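# Clip front cover onto base, place unit on belt

## Task

Press the front cover onto the base until it clips in. Then set the assembled unit upright on the conveyor belt so that its end touches the closer end of the already finished unit, lined up with that unit or with the belt. The finished unit must stay roughly where it started, and none of the cover's tabs (tongues) or end guides may be bent or broken.

## Robot and tools

Robot: two arms, left_arm and right_arm, each ending in a five-finger hand (right_arm has a right hand, left_arm its mirror-image left hand). Base poses in the scene frame: left_arm at (-0.024, +0.262, 0) m with quat_wxyz (+1.000, 0, 0, +0.014); right_arm at (-0.044, -0.290, 0) m with quat_wxyz (+1.000, 0, 0, +0.011). A post stands bolted to the floor behind the arms. Loose objects may occasionally get a brief external shove.

Frames: the scene frame has its origin at table-top height, midway between the nominal bases, +z up, +x out over the table, and left_arm on the +y side (arm names do not match image sides). The table is described in the scene frame. Each arm's reported poses, velocities and targets are in that arm's own base frame, and offsets use that arm's base axes; rotations pivot about the Hand target position.

Hand point: a point fixed to the palm, 0.05 m in front of it and 0.15 m from the wrist mounting face along the fingers. Its +z runs along the straight fingers, +y out of the palm, +x across the palm away from the thumb on the right hand (toward the thumb on the left hand). Straight fingers reach 0.06-0.07 m past the point and lie 0.06 m behind it along -y. A wrist bracket on the little-finger side can strike things. Commands are followed loosely: the hand often rests 1-3 cm (sometimes 5 cm) short, mostly low; a loaded elbow may sag.

Row layout (used by execute_actions and move): 28 numbers, each in [-1, 1], always for both arms. Left arm first: dx, dy, dz, rx, ry, rz, then little, ring, middle, index, thumb_bend, thumb_turn, force_limit, speed; then the same 14 for the right arm. The six pose numbers are an offset, not a pose: counted from the arm's Hand target at the start of that action (or move), in its base axes; 1.0 equals 0.6 m or 180 degrees; rx, ry, rz form one rotation vector. All six zero asks nothing new of that arm. Repeating an offset moves the arm again. The six finger numbers are absolute targets: +1 open/straight, -1 closed/curled; thumb_turn +1 lies beside the palm, -1 in front opposite the fingers. force_limit maps -1..+1 linearly to about 0..10 N at the fingertip (0..15 N for the two thumb motors). speed rises from almost zero at -1 to full at +0.48 and stays full above; full speed covers a finger's travel in 0.49 s. There is no keep-as-is value: to leave a hand unchanged, resend the eight hand numbers of its last executed row (if none yet, its hand_measured six, hand_force_limit, hand_speed).

execute_actions: actions is a list of actions; each action is up to 15 rows, one per 1/30 s step, and a short action repeats its final row to step 15. Every row in an action counts from the same start pose. cameras lists names, ["all"] or []; images appear by default only for an empty actions list.

move: target is one row or a list of up to 15 rows, all offsets measured from the same current Hand targets. The hand point travels straight, turning the short way, with no obstacle avoidance. speed is m/s, 0.002 to 4.3, default 0.25 (rotation up to twice that in rad/s), one value or one per target. blend (m) rounds corners in a list; 0 stops at each. Total path time is capped at 10 s. blocking=false returns after about 0.5 s while motion continues. Hand numbers of the first target go out at the start; later ones on arrival. Faster moves lag, overshoot and hit harder. Result adds a move: line (done, off_target, moving, held, fault) plus limits such as paced (pose clipped) or held (steps withheld).

wait: seconds from 0 to 3600; sends nothing new, lets a running move continue. stop: brakes the running move. zoom_image: camera (cam_high, cam_low, cam_left_wrist, cam_right_wrist) and region [x0, y0, x1, y1] in pixels, at most 504 by 504, from that camera's newest image. show_instructions: shows the reference pages. finished_scene: ends the scene (scene = 1, optional); irreversible.

Results: end_effector_position (m) and end_effector_quat_wxyz per arm in its base frame; Hand target (last commanded pose after clipping, the base for the next offset); Joint positions, velocities and torques (torques are offset, noisy, and joints 3 and 4 wrap at ±28 N m); hand_measured, hand_stopped_by (moving, target, force, stalled, fault) and hand_load_n (positive = finger pushed open), in the motor order above. MOTOR HOT and FAULT lines warn of overheating and stops.

Control notes: commanded orientation is clipped per step to within 40 degrees of the current one. An arm blocked by contact keeps pressing; to release, command back past the hand point. Wrapping thumb and fingers grips things about 0.035-0.065 m thick (handles down to 0.025 m); thumb tip against index pad can pinch light items up to about 0.08 m. For a gentle grip close with speed -0.94 or lower. To squeeze harder, raise force_limit and send a more-closed target than hand_measured. Holding loads, stretching out, or pushing against something unreachable heats motors; at 100 °C the arm drops for 30-60 s.

Avoid: dropping parts even a few millimetres, releasing a moving part, slamming or hard pushes, striking fixed or heavy objects, overloading fingers, letting the hands or arms press against each other, closing a hand on the other hand's fingers, and knocking anything out of the work area. Be careful not to bend the cover's tabs or end guides.

Cameras: cam_high and cam_low (504x504), cam_left_wrist and cam_right_wrist (672x504, fisheye).

Each tool is called after "Request:" by a JSON object that holds its "api" and its "payload", one argument or row to a line.

Reference images:

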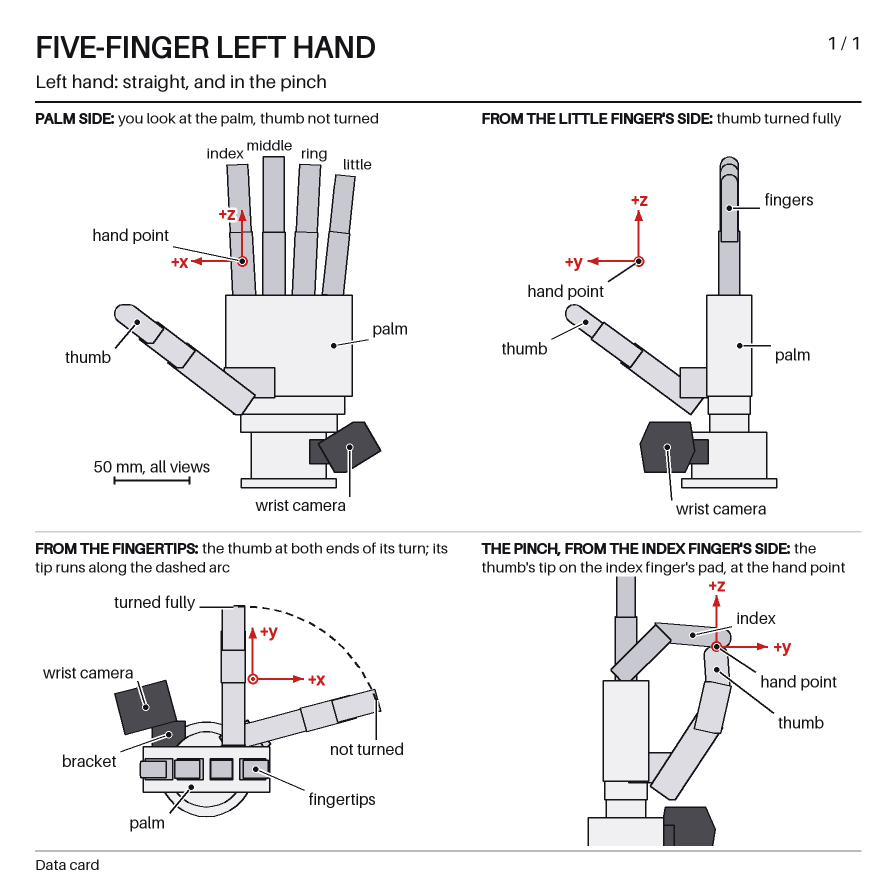

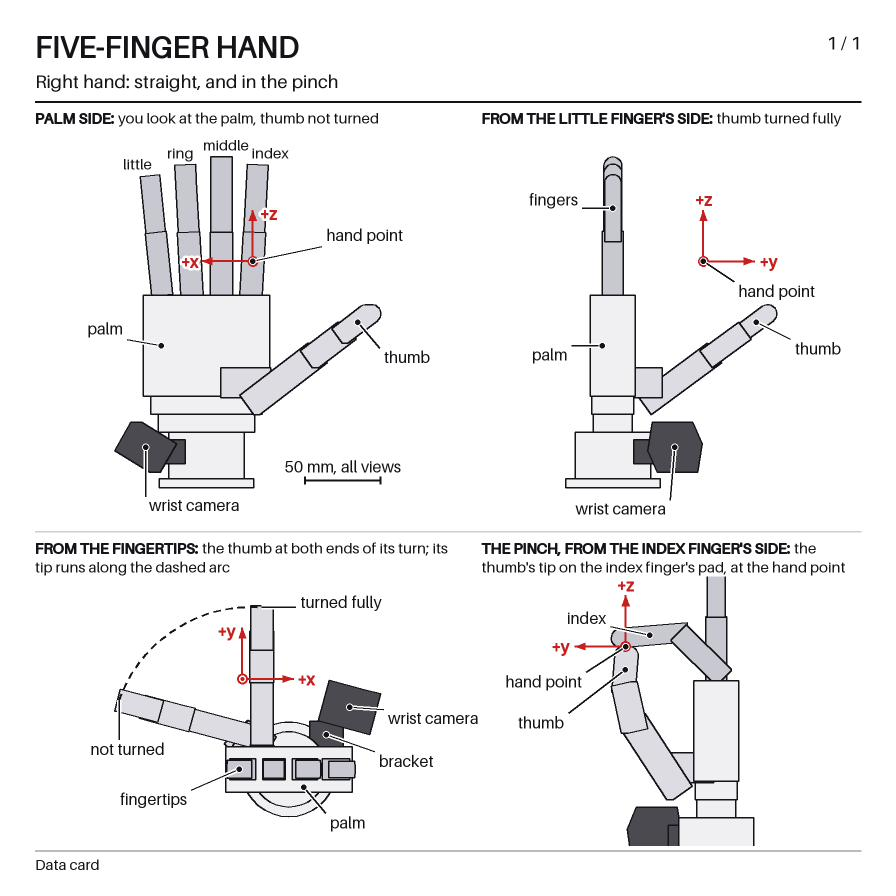

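## Session

Request:
{"api": "execute_actions", "payload": {
  "actions": []
}}

Scene clock: 0.00 s.
left_arm: end_effector_position=(+0.5000, -0.1280, +0.2317) hand_measured=(+1.000, +1.000, +1.000, +1.000, +1.000, +1.000) hand_load_n=(+0.0, +0.0, +0.0, +0.0, +0.0, +0.0) hand_stopped_by=(target, target, target, target, target, target) hand_force_limit=0.00 hand_speed=-0.80 end_effector_quat_wxyz=(+0.466, -0.237, +0.616, -0.589) | right_arm: end_effector_position=(+0.3105, +0.0837, +0.2051) hand_measured=(+1.000, +1.000, +1.000, +1.000, +1.000, +1.000) hand_load_n=(+0.0, +0.0, +0.0, +0.0, +0.0, +0.0) hand_stopped_by=(target, target, target, target, target, target) hand_force_limit=0.00 hand_speed=-0.80 end_effector_quat_wxyz=(+0.588, -0.582, +0.359, -0.432)
Joint positions: left_arm=[-0.046 1.26 0.547 0.86 0.483 0.233] | right_arm=[-0.103 0.348 0.153 0.269 -0.487 -0.047]
Joint velocities: within noise
Joint torques (N m): no reading
Heat: left arm: hottest wrist yaw 32 °C; right arm: hottest waist 33 °C.
Hand target: left_arm +0.5046, -0.1282, +0.2403; +0.472, -0.232, +0.611, -0.592 | right_arm +0.3124, +0.0835, +0.2164; +0.591, -0.578, +0.352, -0.438

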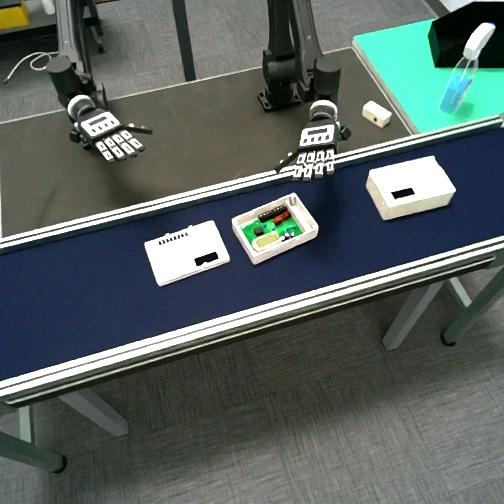

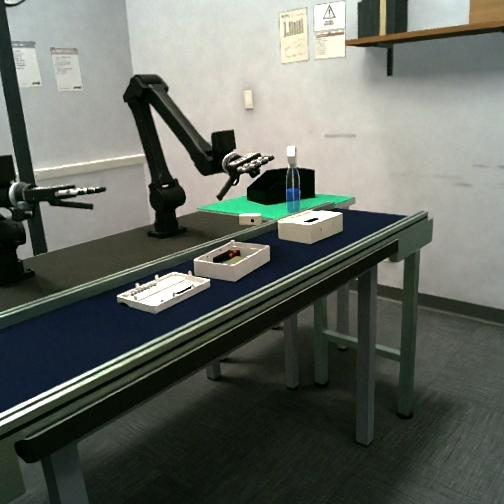

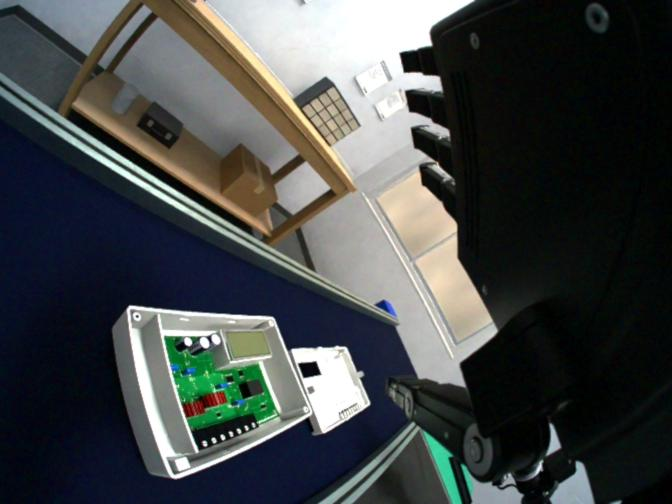

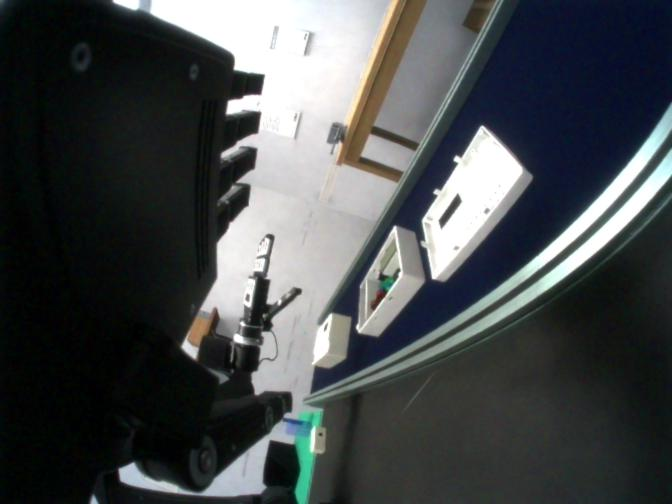

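Request:
{"api": "zoom_image", "payload": {
  "camera": "cam_high",
  "region": [130, 180, 330, 300]
}}

Request:
{"api": "zoom_image", "payload": {
  "camera": "cam_high",
  "region": [340, 80, 480, 240]
}}

Request:
{"api": "zoom_image", "payload": {
  "camera": "cam_low",
  "region": [100, 190, 360, 330]
}}

Request:
{"api": "zoom_image", "payload": {
  "camera": "cam_left_wrist",
  "region": [100, 290, 400, 490]
}}

Request:
{"api": "zoom_image", "payload": {
  "camera": "cam_right_wrist",
  "region": [300, 110, 560, 380]
}}

Scaled by 2.520.

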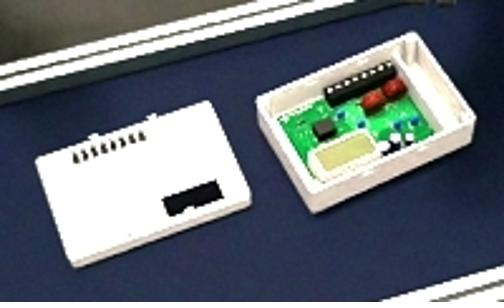

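Scaled by 3.150.

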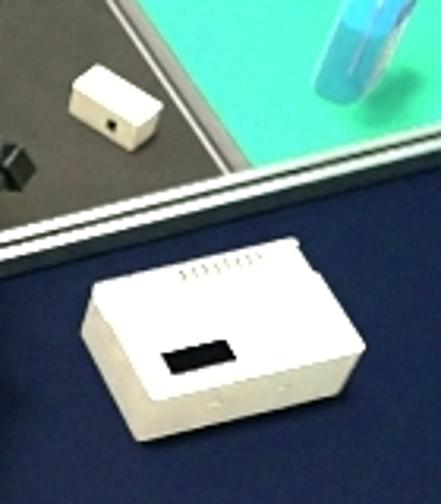

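Scaled by 1.938.

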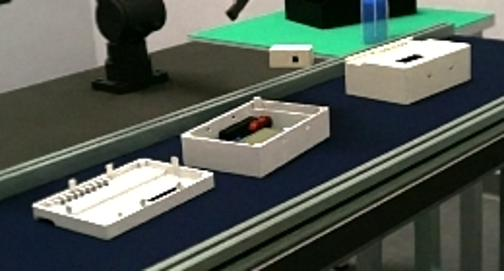

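Scaled by 1.680 from the camera's image (finer frame: 960x720).

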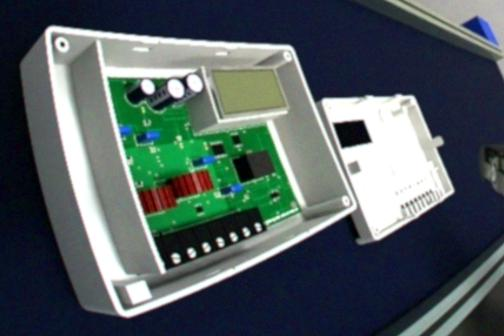

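Scaled by 1.867 from the camera's image (finer frame: 960x720).

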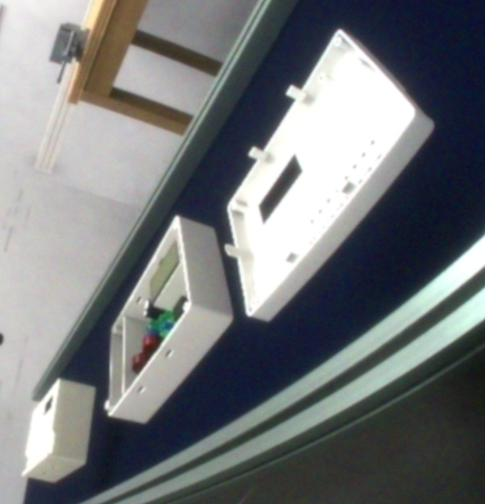

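Request:
{"api": "zoom_image", "payload": {
  "camera": "cam_high",
  "region": [240, 60, 380, 200]
}}

Request:
{"api": "zoom_image", "payload": {
  "camera": "cam_high",
  "region": [30, 30, 170, 170]
}}

Scaled by 3.600.

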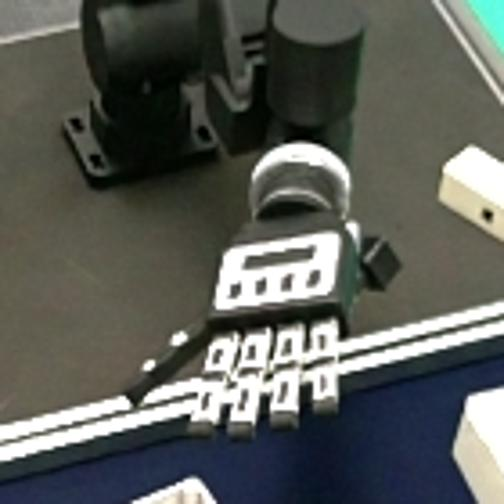

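Scaled by 3.600.

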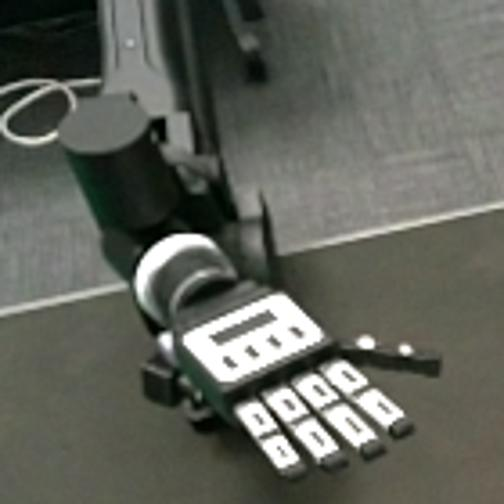

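Request:
{"api": "move", "payload": {
  "target": [0,0,0,0,0,0,1,1,1,1,1,1,0,-0.8,0.2267,0.161,0.1727,-0.078,0.5247,-0.1152,1,1,1,1,1,1,0,-0.8],
  "cameras": ["all"]
}}

Scene clock: 360.40 s.
left_arm: end_effector_position=(+0.5000, -0.1280, +0.2317) hand_measured=(+1.000, +1.000, +1.000, +1.000, +1.000, +1.000) hand_load_n=(+0.0, +0.0, +0.0, +0.0, +0.0, +0.0) hand_stopped_by=(target, target, target, target, target, target) hand_force_limit=0.00 hand_speed=-0.80 end_effector_quat_wxyz=(+0.466, -0.237, +0.616, -0.589) | right_arm: end_effector_position=(+0.4429, +0.1725, +0.3131) hand_measured=(+1.000, +1.000, +1.000, +1.000, +1.000, +1.000) hand_load_n=(+0.0, +0.0, +0.0, +0.0, +0.0, +0.0) hand_stopped_by=(target, target, target, target, target, target) hand_force_limit=0.00 hand_speed=-0.80 end_effector_quat_wxyz=(-0.055, +0.705, -0.706, +0.025)
Joint positions: left_arm=[-0.046 1.26 0.547 0.86 0.483 0.233] | right_arm=[0.271 1.643 1.859 -1.666 -0.011 0.273]
Joint torques (N m): left_arm=[1.49 -6.36 8.76 2.17 0.01 0.05] | right_arm=[1.38 -14.45 13.05 0.2 -0.19 0.19]
Heat: left arm: hottest elbow 35 °C; right arm: hottest elbow 47 °C.
Hand target: left_arm +0.5046, -0.1282, +0.2403; +0.472, -0.232, +0.611, -0.592 | right_arm +0.4484, +0.1801, +0.3199; +0.000, +0.707, -0.707, +0.000
Off the commanded pose: left_arm 0.010 m, 1 deg | right_arm 0.012 m, 7 deg.
joint sent to its limit (right arm) — joint 4 (wrist pitch), lower limit. The joint targets are off in orientation, not in position.
move: off_target (right_arm)

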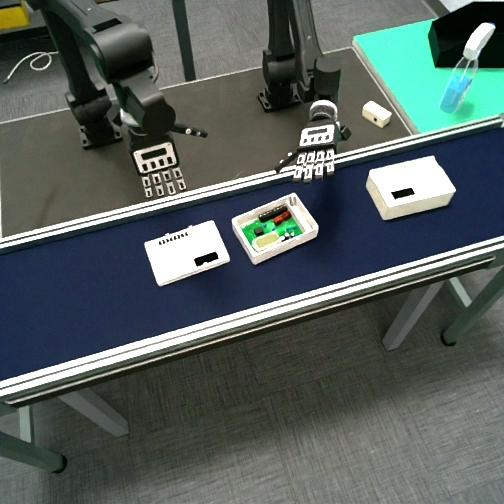

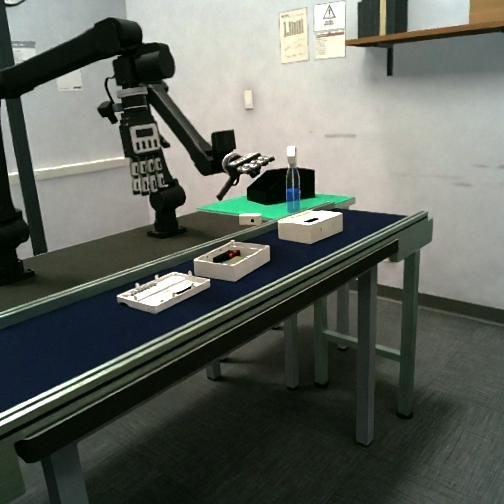

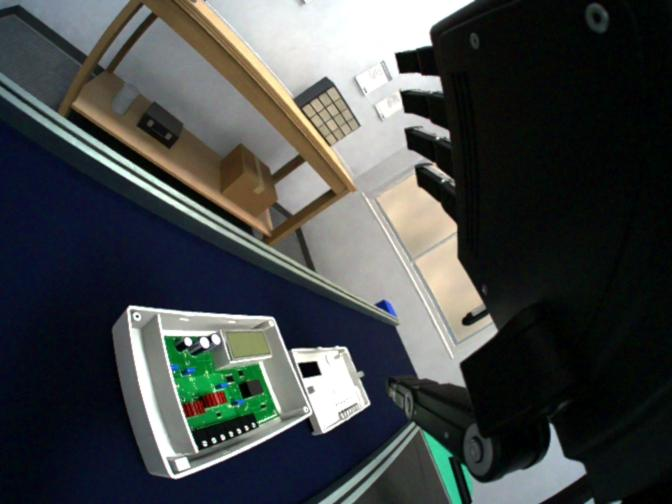

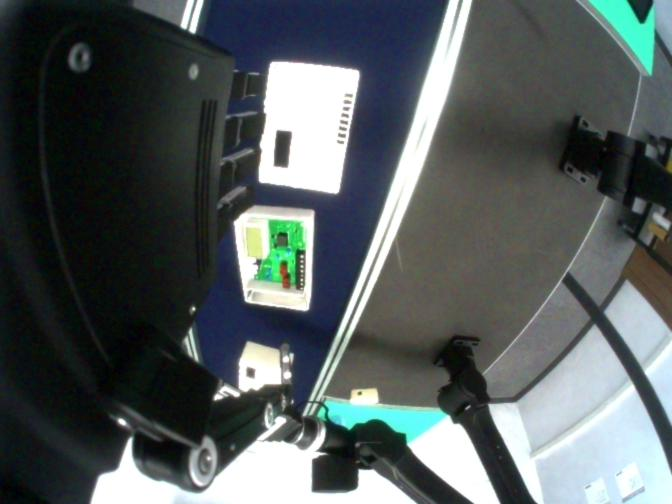

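Request:
{"api": "zoom_image", "payload": {
  "camera": "cam_right_wrist",
  "region": [220, 40, 380, 200]
}}

Request:
{"api": "zoom_image", "payload": {
  "camera": "cam_right_wrist",
  "region": [200, 180, 360, 400]
}}

Scaled by 3.150 from the camera's image (finer frame: 960x720).

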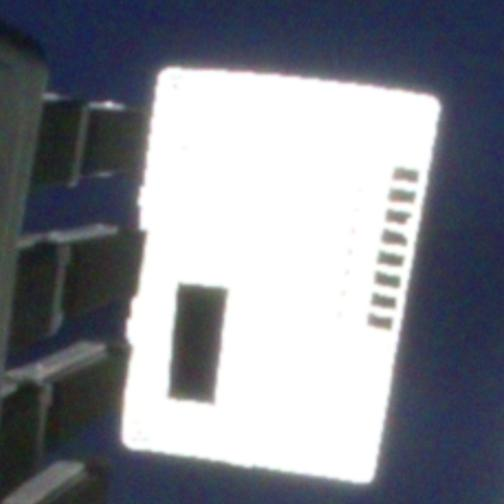

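Scaled by 2.291 from the camera's image (finer frame: 960x720).

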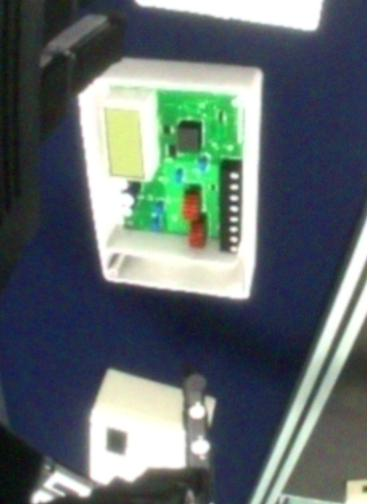

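Request:
{"api": "zoom_image", "payload": {
  "camera": "cam_low",
  "region": [105, 260, 225, 320]
}}

Request:
{"api": "zoom_image", "payload": {
  "camera": "cam_left_wrist",
  "region": [280, 330, 400, 440]
}}

Request:
{"api": "zoom_image", "payload": {
  "camera": "cam_low",
  "region": [190, 205, 350, 285]
}}

Scaled by 4.200.

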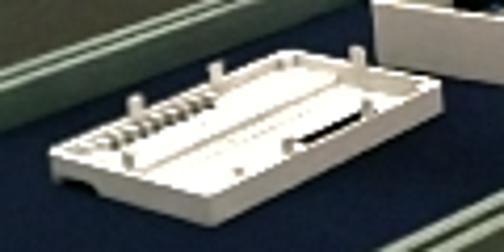

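Scaled by 4.200 from the camera's image (finer frame: 960x720).

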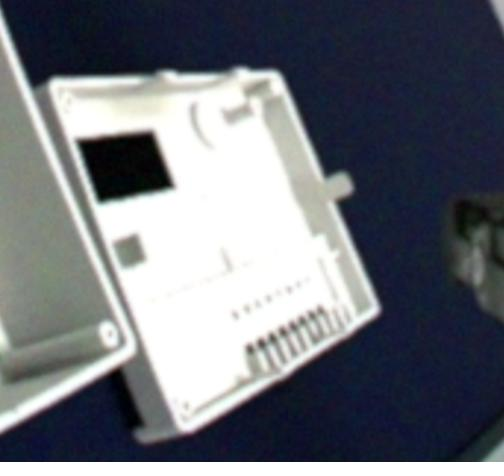

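Scaled by 3.150.

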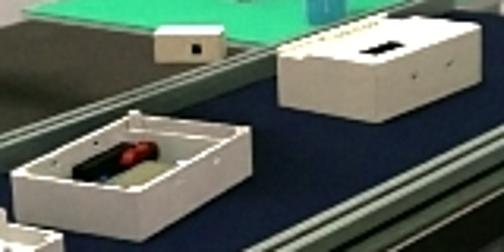

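Request:
{"api": "move", "payload": {
  "target": [0,0,0,0,0,0,1,1,1,1,1,1,0,-0.8,-0.2557,0.0225,-0.333,0,-0.25,0,-1,-1,-1,1,1,1,0,0],
  "cameras": ["cam_high","cam_low","cam_right_wrist"]
}}

Scene clock: 574.30 s.
left_arm: end_effector_position=(+0.5000, -0.1280, +0.2317) hand_measured=(+1.000, +1.000, +1.000, +1.000, +1.000, +1.000) hand_load_n=(+0.0, +0.0, +0.0, +0.0, +0.0, +0.0) hand_stopped_by=(target, target, target, target, target, target) hand_force_limit=0.00 hand_speed=-0.80 end_effector_quat_wxyz=(+0.466, -0.237, +0.616, -0.589) | right_arm: end_effector_position=(+0.2937, +0.1882, +0.1178) hand_measured=(-1.000, -1.000, -1.000, +1.000, +1.000, +1.000) hand_load_n=(+0.0, +0.0, +0.0, +0.0, -0.5, +0.0) hand_stopped_by=(target, target, target, target, target, target) hand_force_limit=0.00 hand_speed=0.00 end_effector_quat_wxyz=(-0.261, +0.658, -0.652, +0.272)
Joint positions: left_arm=[-0.046 1.26 0.547 0.86 0.483 0.233] | right_arm=[0.675 0.927 0.62 -0.62 0.462 0.51]
Joint torques (N m): left_arm=[1.55 -6.42 8.81 2.14 0.01 0.05] | right_arm=[1.38 -3.6 10.39 2.22 0.29 0.17]
Heat: left arm: hottest elbow 36 °C; right arm: hottest elbow 49 °C.
Hand target: left_arm +0.5046, -0.1282, +0.2403; +0.472, -0.232, +0.611, -0.592 | right_arm +0.2950, +0.1937, +0.1202; -0.271, +0.653, -0.653, +0.271
Off the commanded pose: left_arm 0.010 m, 1 deg | right_arm 0.006 m, 1 deg.
move: done

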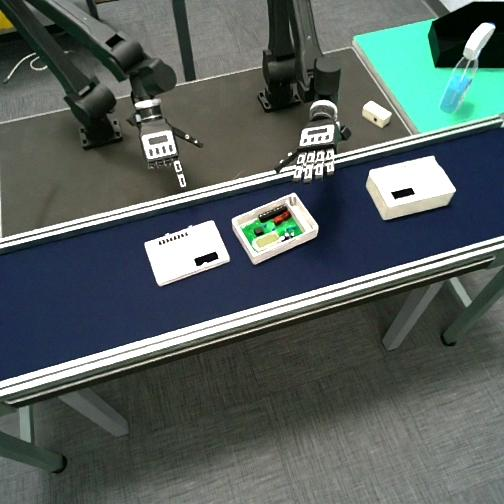

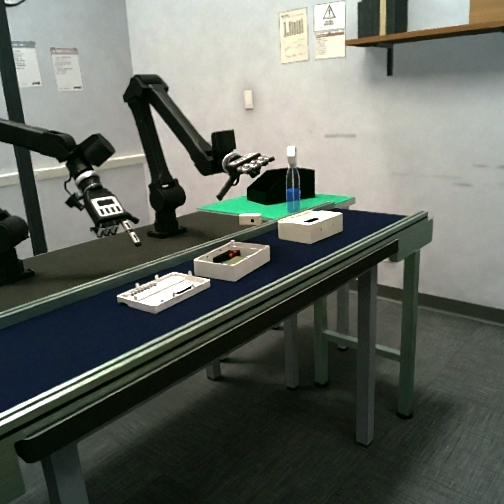

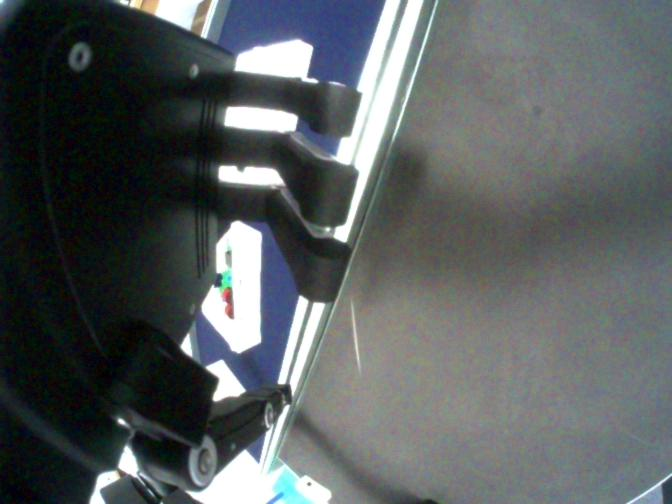

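Request:
{"api": "move", "payload": {
  "target": [0,0,0,0,0,0,1,1,1,1,1,1,0,-0.8,0.024,0,-0.092,0,0.083,0,-1,-1,-1,1,1,1,0,0],
  "cameras": ["cam_high","cam_low"]
}}

Request:
{"api": "zoom_image", "payload": {
  "camera": "cam_low",
  "region": [80, 180, 280, 330]
}}

Scene clock: 593.23 s.
left_arm: end_effector_position=(+0.5000, -0.1280, +0.2317) hand_measured=(+1.000, +1.000, +1.000, +1.000, +1.000, +1.000) hand_load_n=(+0.0, +0.0, +0.0, +0.0, +0.0, +0.0) hand_stopped_by=(target, target, target, target, target, target) hand_force_limit=0.00 hand_speed=-0.80 end_effector_quat_wxyz=(+0.466, -0.237, +0.616, -0.589) | right_arm: end_effector_position=(+0.2975, +0.1914, +0.0534) hand_measured=(-1.000, -1.000, -1.000, +1.000, +1.000, +1.000) hand_load_n=(+0.0, +0.0, +0.0, +0.0, +0.0, +0.0) hand_stopped_by=(target, target, target, target, target, target) hand_force_limit=0.00 hand_speed=0.00 end_effector_quat_wxyz=(-0.178, +0.684, -0.684, +0.181)
Joint positions: left_arm=[-0.046 1.26 0.547 0.86 0.483 0.233] | right_arm=[0.567 1.17 0.66 -0.619 0.271 0.505]
Joint torques (N m): left_arm=[1.44 -6.36 8.77 2.17 0.01 0.05] | right_arm=[-0.62 -5.77 12.55 0.73 -0.01 -0.09]
Heat: left arm: hottest elbow 36 °C; right arm: hottest elbow 49 °C.
Hand target: left_arm +0.5046, -0.1282, +0.2403; +0.472, -0.232, +0.611, -0.592 | right_arm +0.3093, +0.1937, +0.0649; -0.183, +0.683, -0.683, +0.184
Off the commanded pose: left_arm 0.010 m, 1 deg | right_arm 0.017 m, 1 deg.
move: off_target (right_arm)

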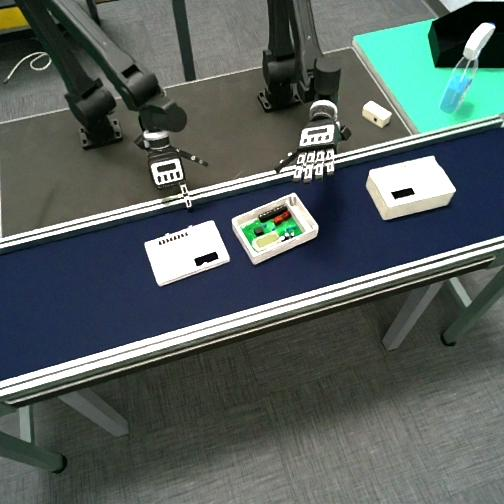

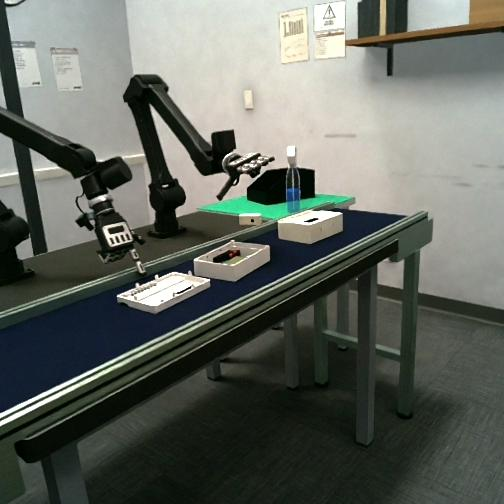

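Scaled by 2.520.

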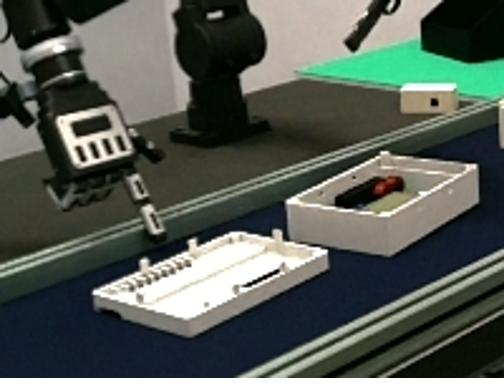

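Request:
{"api": "execute_actions", "payload": {
  "actions": [
    [[0,0,0,0,0,0,1,1,1,1,1,1,0,-0.8,0,0,-0.015,0,0,0,-1,-1,-1,1,1,1,0,0]],
    [[0,0,0,0,0,0,1,1,1,1,1,1,0,-0.8,0,0,-0.015,0,0,0,-1,-1,-1,1,1,1,0,0]]
  ]
}}

Request:
{"api": "execute_actions", "payload": {
  "actions": [
    [[0,0,0,0,0,0,1,1,1,1,1,1,0,-0.8,0,0,-0.01,0,0,0,-1,-1,-1,1,1,1,0,0]],
    [[0,0,0,0,0,0,1,1,1,1,1,1,0,-0.8,0,0,-0.01,0,0,0,-1,-1,-1,1,1,1,0,0]]
  ],
  "cameras": ["cam_low"]
}}

Scene clock: 611.73 s.
left_arm: end_effector_position=(+0.5000, -0.1280, +0.2317) hand_measured=(+1.000, +1.000, +1.000, +1.000, +1.000, +1.000) hand_load_n=(+0.0, +0.0, +0.0, +0.0, +0.0, +0.0) hand_stopped_by=(target, target, target, target, target, target) hand_force_limit=0.00 hand_speed=-0.80 end_effector_quat_wxyz=(+0.466, -0.237, +0.616, -0.589) | right_arm: end_effector_position=(+0.3034, +0.1954, +0.0485) hand_measured=(-1.000, -1.000, -1.000, +1.000, +1.000, +1.000) hand_load_n=(+0.0, +0.0, +0.0, +0.0, +0.0, +0.0) hand_stopped_by=(target, target, target, target, target, target) hand_force_limit=0.00 hand_speed=0.00 end_effector_quat_wxyz=(-0.183, +0.683, -0.683, +0.182)
Joint positions: left_arm=[-0.046 1.26 0.547 0.86 0.483 0.233] | right_arm=[0.567 1.193 0.66 -0.585 0.27 0.504]
Joint torques (N m): left_arm=[1.67 -6.36 8.79 2.15 0.01 0.05] | right_arm=[-0.67 -5.66 9.73 1.88 0.02 -0.07]
Heat: left arm: hottest elbow 36 °C; right arm: hottest elbow 51 °C.
Hand target: left_arm +0.5046, -0.1282, +0.2403; +0.472, -0.232, +0.611, -0.592 | right_arm +0.3094, +0.1938, +0.0470; -0.184, +0.683, -0.683, +0.184
Off the commanded pose: left_arm 0.010 m, 1 deg | right_arm 0.006 m, 0 deg.
Step readings (end_effector_position of left_arm | right_arm):
0: (+0.5000, -0.1280, +0.2317) | (+0.2975, +0.1914, +0.0534)
1: (+0.5000, -0.1280, +0.2317) | (+0.2978, +0.1916, +0.0535)
2: (+0.5000, -0.1280, +0.2317) | (+0.2979, +0.1917, +0.0533)
4: (+0.5000, -0.1280, +0.2317) | (+0.2981, +0.1919, +0.0529)
8: (+0.5000, -0.1280, +0.2317) | (+0.2983, +0.1920, +0.0525)
15: (+0.5000, -0.1280, +0.2317) | (+0.2983, +0.1920, +0.0525)
16: (+0.5000, -0.1280, +0.2317) | (+0.2991, +0.1925, +0.0526)
17: (+0.5000, -0.1280, +0.2317) | (+0.3007, +0.1936, +0.0525)
19: (+0.5000, -0.1280, +0.2317) | (+0.3030, +0.1951, +0.0513)
23: (+0.5000, -0.1280, +0.2317) | (+0.3032, +0.1952, +0.0485)
30: (+0.5000, -0.1280, +0.2317) | (+0.3034, +0.1954, +0.0485)

Scene clock: 612.93 s.
left_arm: end_effector_position=(+0.5000, -0.1280, +0.2317) hand_measured=(+1.000, +1.000, +1.000, +1.000, +1.000, +1.000) hand_load_n=(+0.0, +0.5, +0.0, +0.0, +0.0, -0.5) hand_stopped_by=(target, target, target, target, target, target) hand_force_limit=0.00 hand_speed=-0.80 end_effector_quat_wxyz=(+0.466, -0.237, +0.616, -0.589) | right_arm: end_effector_position=(+0.3092, +0.1990, +0.0448) hand_measured=(-1.000, -1.000, -1.000, +1.000, +1.000, +1.000) hand_load_n=(+0.0, +0.0, +0.0, -0.5, +0.0, +0.0) hand_stopped_by=(target, target, target, target, target, target) hand_force_limit=0.00 hand_speed=0.00 end_effector_quat_wxyz=(-0.192, +0.681, -0.682, +0.184)
Joint positions: left_arm=[-0.046 1.26 0.547 0.86 0.483 0.233] | right_arm=[0.567 1.208 0.655 -0.546 0.27 0.504]
Joint torques (N m): left_arm=[1.49 -6.3 8.76 2.13 0.01 0.04] | right_arm=[-0.62 -5.25 8.35 1.98 0.02 -0.07]
Heat: left arm: hottest elbow 36 °C; right arm: hottest elbow 50 °C.
Hand target: left_arm +0.5046, -0.1282, +0.2403; +0.472, -0.232, +0.611, -0.592 | right_arm +0.3094, +0.1937, +0.0350; -0.184, +0.683, -0.683, +0.184
Off the commanded pose: left_arm 0.010 m, 1 deg | right_arm 0.011 m, 1 deg.
Step readings (end_effector_position of left_arm | right_arm):
0: (+0.5000, -0.1280, +0.2317) | (+0.3034, +0.1954, +0.0485)
1: (+0.5000, -0.1280, +0.2317) | (+0.3041, +0.1958, +0.0486)
2: (+0.5000, -0.1280, +0.2317) | (+0.3053, +0.1966, +0.0486)
4: (+0.5000, -0.1280, +0.2317) | (+0.3069, +0.1976, +0.0483)
8: (+0.5000, -0.1280, +0.2317) | (+0.3073, +0.1978, +0.0473)
15: (+0.5000, -0.1280, +0.2317) | (+0.3073, +0.1979, +0.0474)
16: (+0.5000, -0.1280, +0.2317) | (+0.3076, +0.1980, +0.0472)
17: (+0.5000, -0.1280, +0.2317) | (+0.3084, +0.1985, +0.0466)
19: (+0.5000, -0.1280, +0.2317) | (+0.3089, +0.1989, +0.0451)
23: (+0.5000, -0.1280, +0.2317) | (+0.3092, +0.1990, +0.0448)
30: (+0.5000, -0.1280, +0.2317) | (+0.3092, +0.1990, +0.0448)

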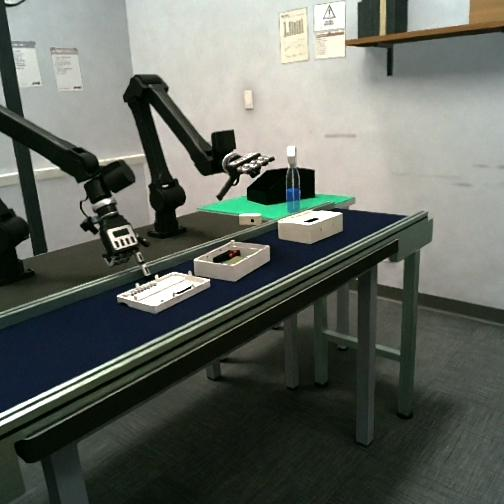

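Request:
{"api": "execute_actions", "payload": {
  "actions": [
    [[0,0,0,0,0,0,1,1,1,1,1,1,0,-0.8,0,0,-0.015,0,0,0,-1,-1,-1,1,1,1,0,0]],
    [[0,0,0,0,0,0,1,1,1,1,1,1,0,-0.8,0,0,-0.01,0,0,0,-1,-1,-1,1,1,1,0,0]]
  ],
  "cameras": []
}}

Request:
{"api": "execute_actions", "payload": {
  "actions": [
    [[0,0,0,0,0,0,1,1,1,1,1,1,0,-0.8,0,0,-0.015,0,0,0,-1,-1,-1,1,1,1,0,0]],
    [[0,0,0,0,0,0,1,1,1,1,1,1,0,-0.8,0,0,-0.01,0,0,0,-1,-1,-1,1,1,1,0,0]]
  ],
  "cameras": ["cam_low","cam_high"]
}}

Scene clock: 622.33 s.
left_arm: end_effector_position=(+0.5000, -0.1280, +0.2317) hand_measured=(+1.000, +1.000, +1.000, +1.000, +1.000, +1.000) hand_load_n=(+0.0, +0.0, +0.0, +0.0, +0.0, +0.0) hand_stopped_by=(target, target, target, target, target, target) hand_force_limit=0.00 hand_speed=-0.80 end_effector_quat_wxyz=(+0.466, -0.237, +0.616, -0.589) | right_arm: end_effector_position=(+0.3105, +0.1992, +0.0424) hand_measured=(-1.000, -1.000, -1.000, +1.000, +1.000, +1.000) hand_load_n=(+0.0, +0.0, +0.0, -4.0, +0.0, +0.0) hand_stopped_by=(target, target, target, target, target, target) hand_force_limit=0.00 hand_speed=0.00 end_effector_quat_wxyz=(-0.199, +0.681, -0.680, +0.187)
Joint positions: left_arm=[-0.046 1.26 0.547 0.86 0.483 0.233] | right_arm=[0.567 1.207 0.642 -0.518 0.272 0.498]
Joint torques (N m): left_arm=[1.55 -6.36 8.79 2.14 0.01 0.05] | right_arm=[-0.62 -2.84 7.31 2.86 -0.05 0]
Heat: left arm: hottest elbow 36 °C; right arm: hottest elbow 50 °C.
Hand target: left_arm +0.5046, -0.1282, +0.2403; +0.472, -0.232, +0.611, -0.592 | right_arm +0.3092, +0.1937, +0.0199; -0.183, +0.683, -0.683, +0.184
Off the commanded pose: left_arm 0.010 m, 1 deg | right_arm 0.023 m, 2 deg.
Step readings (end_effector_position of left_arm | right_arm):
0: (+0.5000, -0.1280, +0.2317) | (+0.3092, +0.1990, +0.0448)
1: (+0.5000, -0.1280, +0.2317) | (+0.3095, +0.1992, +0.0441)
2: (+0.5000, -0.1280, +0.2317) | (+0.3103, +0.1997, +0.0437)
4: (+0.5000, -0.1280, +0.2317) | (+0.3103, +0.1995, +0.0433)
8: (+0.5000, -0.1280, +0.2317) | (+0.3104, +0.1994, +0.0433)
15: (+0.5000, -0.1280, +0.2317) | (+0.3103, +0.1994, +0.0433)
16: (+0.5000, -0.1280, +0.2317) | (+0.3106, +0.1994, +0.0430)
17: (+0.5000, -0.1280, +0.2317) | (+0.3106, +0.1993, +0.0425)
19: (+0.5000, -0.1280, +0.2317) | (+0.3106, +0.1993, +0.0425)
23: (+0.5000, -0.1280, +0.2317) | (+0.3105, +0.1992, +0.0425)
30: (+0.5000, -0.1280, +0.2317) | (+0.3105, +0.1992, +0.0424)

Scene clock: 623.53 s.
left_arm: end_effector_position=(+0.5000, -0.1280, +0.2317) hand_measured=(+1.000, +1.000, +1.000, +1.000, +1.000, +1.000) hand_load_n=(+0.0, +0.0, +0.0, -0.5, +0.0, +0.0) hand_stopped_by=(target, target, target, target, target, target) hand_force_limit=0.00 hand_speed=-0.80 end_effector_quat_wxyz=(+0.466, -0.237, +0.616, -0.589) | right_arm: end_effector_position=(+0.3109, +0.1987, +0.0397) hand_measured=(-1.000, -1.000, -1.000, +1.000, +1.000, +1.000) hand_load_n=(+0.0, +0.0, +0.5, -7.0, +0.0, +0.0) hand_stopped_by=(target, target, target, target, target, target) hand_force_limit=0.00 hand_speed=0.00 end_effector_quat_wxyz=(-0.208, +0.679, -0.678, +0.191)
Joint positions: left_arm=[-0.046 1.26 0.547 0.86 0.483 0.233] | right_arm=[0.567 1.201 0.623 -0.485 0.274 0.494]
Joint torques (N m): left_arm=[1.44 -6.36 8.79 2.14 0.01 0.05] | right_arm=[-0.56 -0.15 6.84 3.49 -0.13 0.05]
Heat: left arm: hottest elbow 36 °C; right arm: hottest elbow 49 °C.
Hand target: left_arm +0.5046, -0.1282, +0.2403; +0.472, -0.232, +0.611, -0.592 | right_arm +0.3094, +0.1938, +0.0051; -0.184, +0.683, -0.683, +0.184
Off the commanded pose: left_arm 0.010 m, 1 deg | right_arm 0.035 m, 3 deg.
Step readings (end_effector_position of left_arm | right_arm):
0: (+0.5000, -0.1280, +0.2317) | (+0.3105, +0.1992, +0.0424)
1: (+0.5000, -0.1280, +0.2317) | (+0.3108, +0.1992, +0.0420)
2: (+0.5000, -0.1280, +0.2317) | (+0.3110, +0.1991, +0.0415)
4: (+0.5000, -0.1280, +0.2317) | (+0.3105, +0.1988, +0.0404)
8: (+0.5000, -0.1280, +0.2317) | (+0.3106, +0.1988, +0.0403)
15: (+0.5000, -0.1280, +0.2317) | (+0.3106, +0.1988, +0.0403)
16: (+0.5000, -0.1280, +0.2317) | (+0.3108, +0.1988, +0.0401)
17: (+0.5000, -0.1280, +0.2317) | (+0.3110, +0.1988, +0.0399)
19: (+0.5000, -0.1280, +0.2317) | (+0.3108, +0.1987, +0.0396)
23: (+0.5000, -0.1280, +0.2317) | (+0.3109, +0.1987, +0.0397)
30: (+0.5000, -0.1280, +0.2317) | (+0.3109, +0.1987, +0.0397)
Images, in order (width x height): cam_high 504x504, cam_low 504x504.

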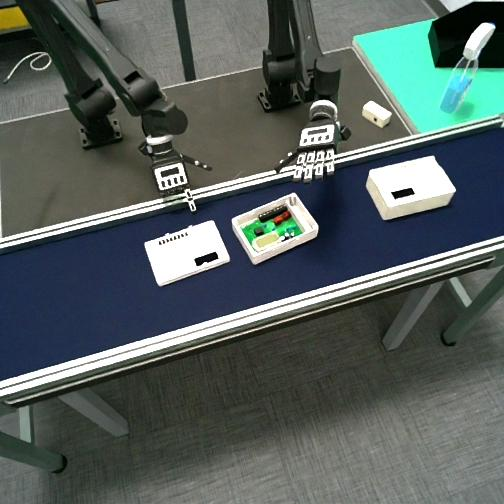

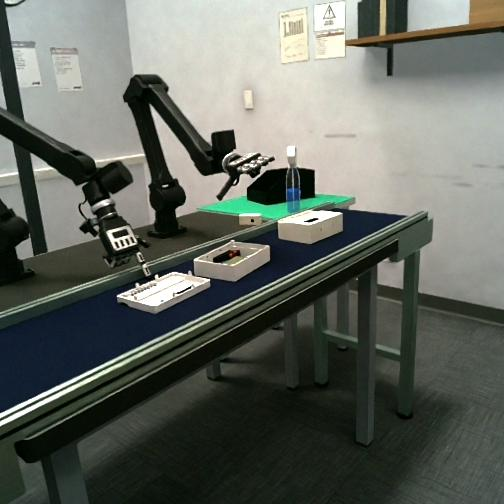

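Request:
{"api": "zoom_image", "payload": {
  "camera": "cam_high",
  "region": [130, 150, 270, 290]
}}

Request:
{"api": "zoom_image", "payload": {
  "camera": "cam_low",
  "region": [80, 220, 220, 320]
}}

Scaled by 3.600.

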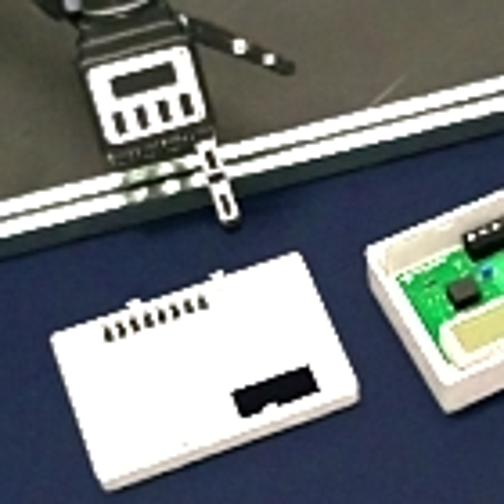

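Scaled by 3.600.

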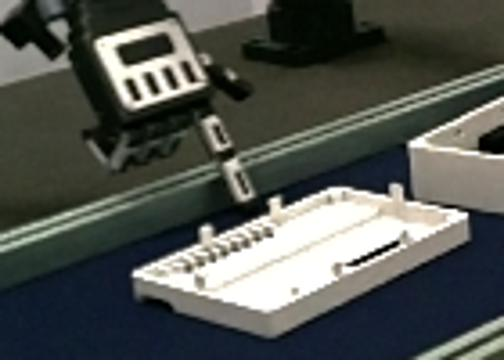

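Request:
{"api": "move", "payload": {
  "target": [
    [0,0,0,0,0,0,1,1,1,1,1,1,0,-0.8,-0.02,0,0.12,0,0,0,-1,-1,-1,1,1,1,0,0],
    [-0.0138,-0.3883,-0.0338,0.0425,0.5604,0.2151,1,1,1,1,1,1,0,-0.8,-0.15,-0.05,0.2,0,0,0,-1,-1,-1,1,1,1,0,0]
  ],
  "cameras": ["all"]
}}

Scene clock: 685.43 s.
left_arm: end_effector_position=(+0.4936, -0.3480, +0.2106) hand_measured=(+1.000, +1.000, +1.000, +1.000, +1.000, +1.000) hand_load_n=(+0.0, +0.5, -0.5, +0.0, +0.0, +0.0) hand_stopped_by=(target, target, target, target, target, target) hand_force_limit=0.00 hand_speed=-0.80 end_effector_quat_wxyz=(+0.000, +0.736, -0.677, +0.000) | right_arm: end_effector_position=(+0.2261, +0.1631, +0.1284) hand_measured=(-1.000, -1.000, -1.000, +1.000, +1.000, +1.000) hand_load_n=(+0.0, +0.0, +0.0, +0.0, +0.0, +0.0) hand_stopped_by=(target, target, target, target, target, target) hand_force_limit=0.00 hand_speed=0.00 end_effector_quat_wxyz=(-0.188, +0.680, -0.684, +0.186)
Joint positions: left_arm=[-0.515 2.04 2.148 -1.679 0.001 -0.598] | right_arm=[0.638 0.82 0.66 -0.966 0.308 0.572]
Joint torques (N m): left_arm=[0.56 -18.73 11.78 -0.31 0.17 -0.04] | right_arm=[1.9 -2.32 9.66 0.83 0.21 0.2]
Heat: left arm: hottest elbow 37 °C; right arm: hottest elbow 44 °C.
Hand target: left_arm +0.4964, -0.3611, +0.2201; +0.000, +0.733, -0.681, -0.001 | right_arm +0.2194, +0.1638, +0.1250; -0.183, +0.683, -0.683, +0.184
Off the commanded pose: left_arm 0.016 m, 1 deg | right_arm 0.008 m, 1 deg.
joint sent to its limit (left arm) — joint 4 (wrist pitch), lower limit. The joint targets still meet the commanded pose.
move: off_target (left_arm)

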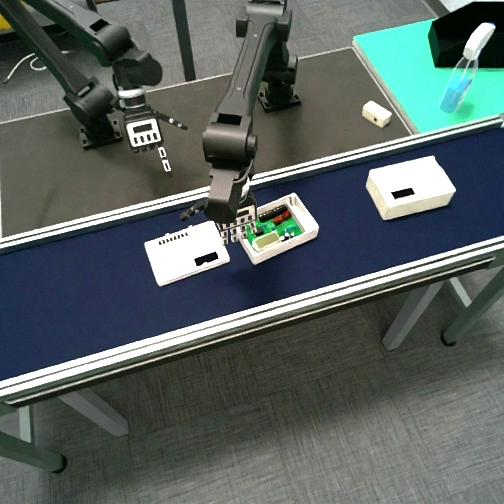

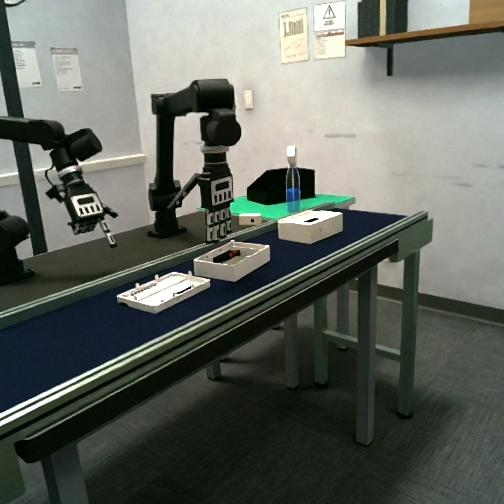

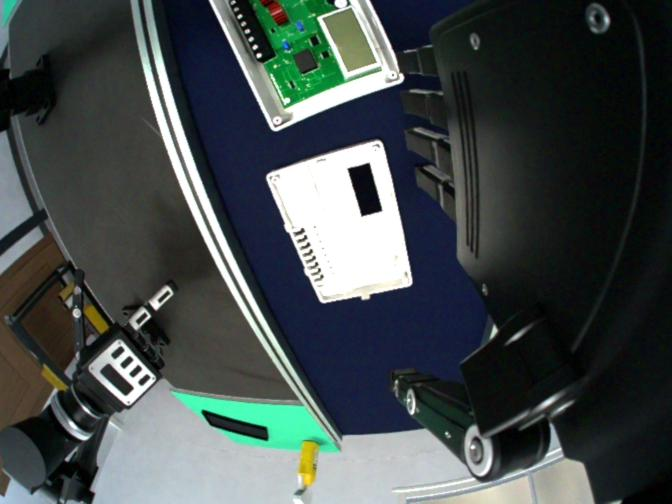

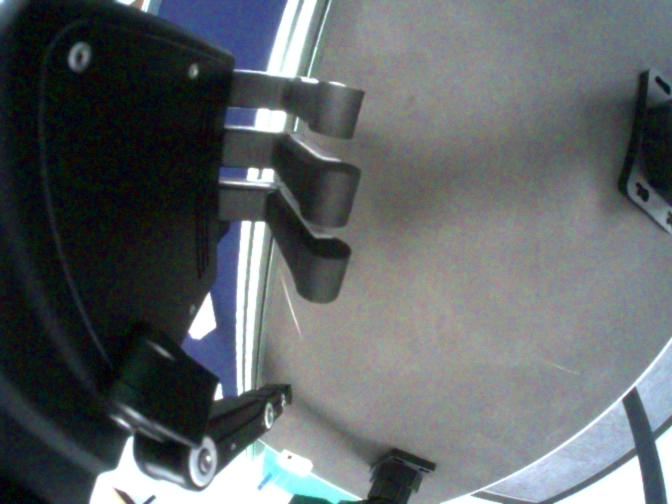

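Request:
{"api": "zoom_image", "payload": {
  "camera": "cam_left_wrist",
  "region": [250, 120, 430, 310]
}}

Request:
{"api": "zoom_image", "payload": {
  "camera": "cam_high",
  "region": [130, 150, 330, 300]
}}

Scaled by 2.653 from the camera's image (finer frame: 960x720).

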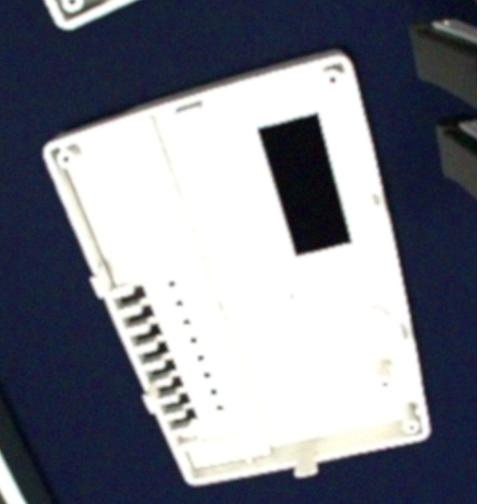

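Scaled by 2.520.

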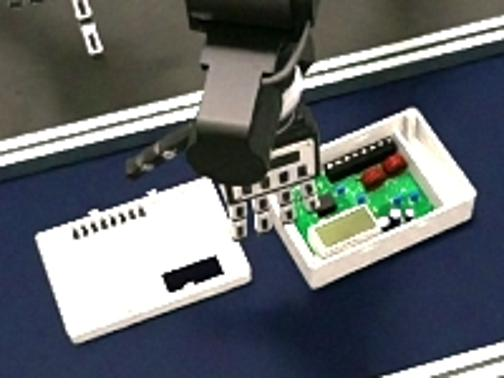

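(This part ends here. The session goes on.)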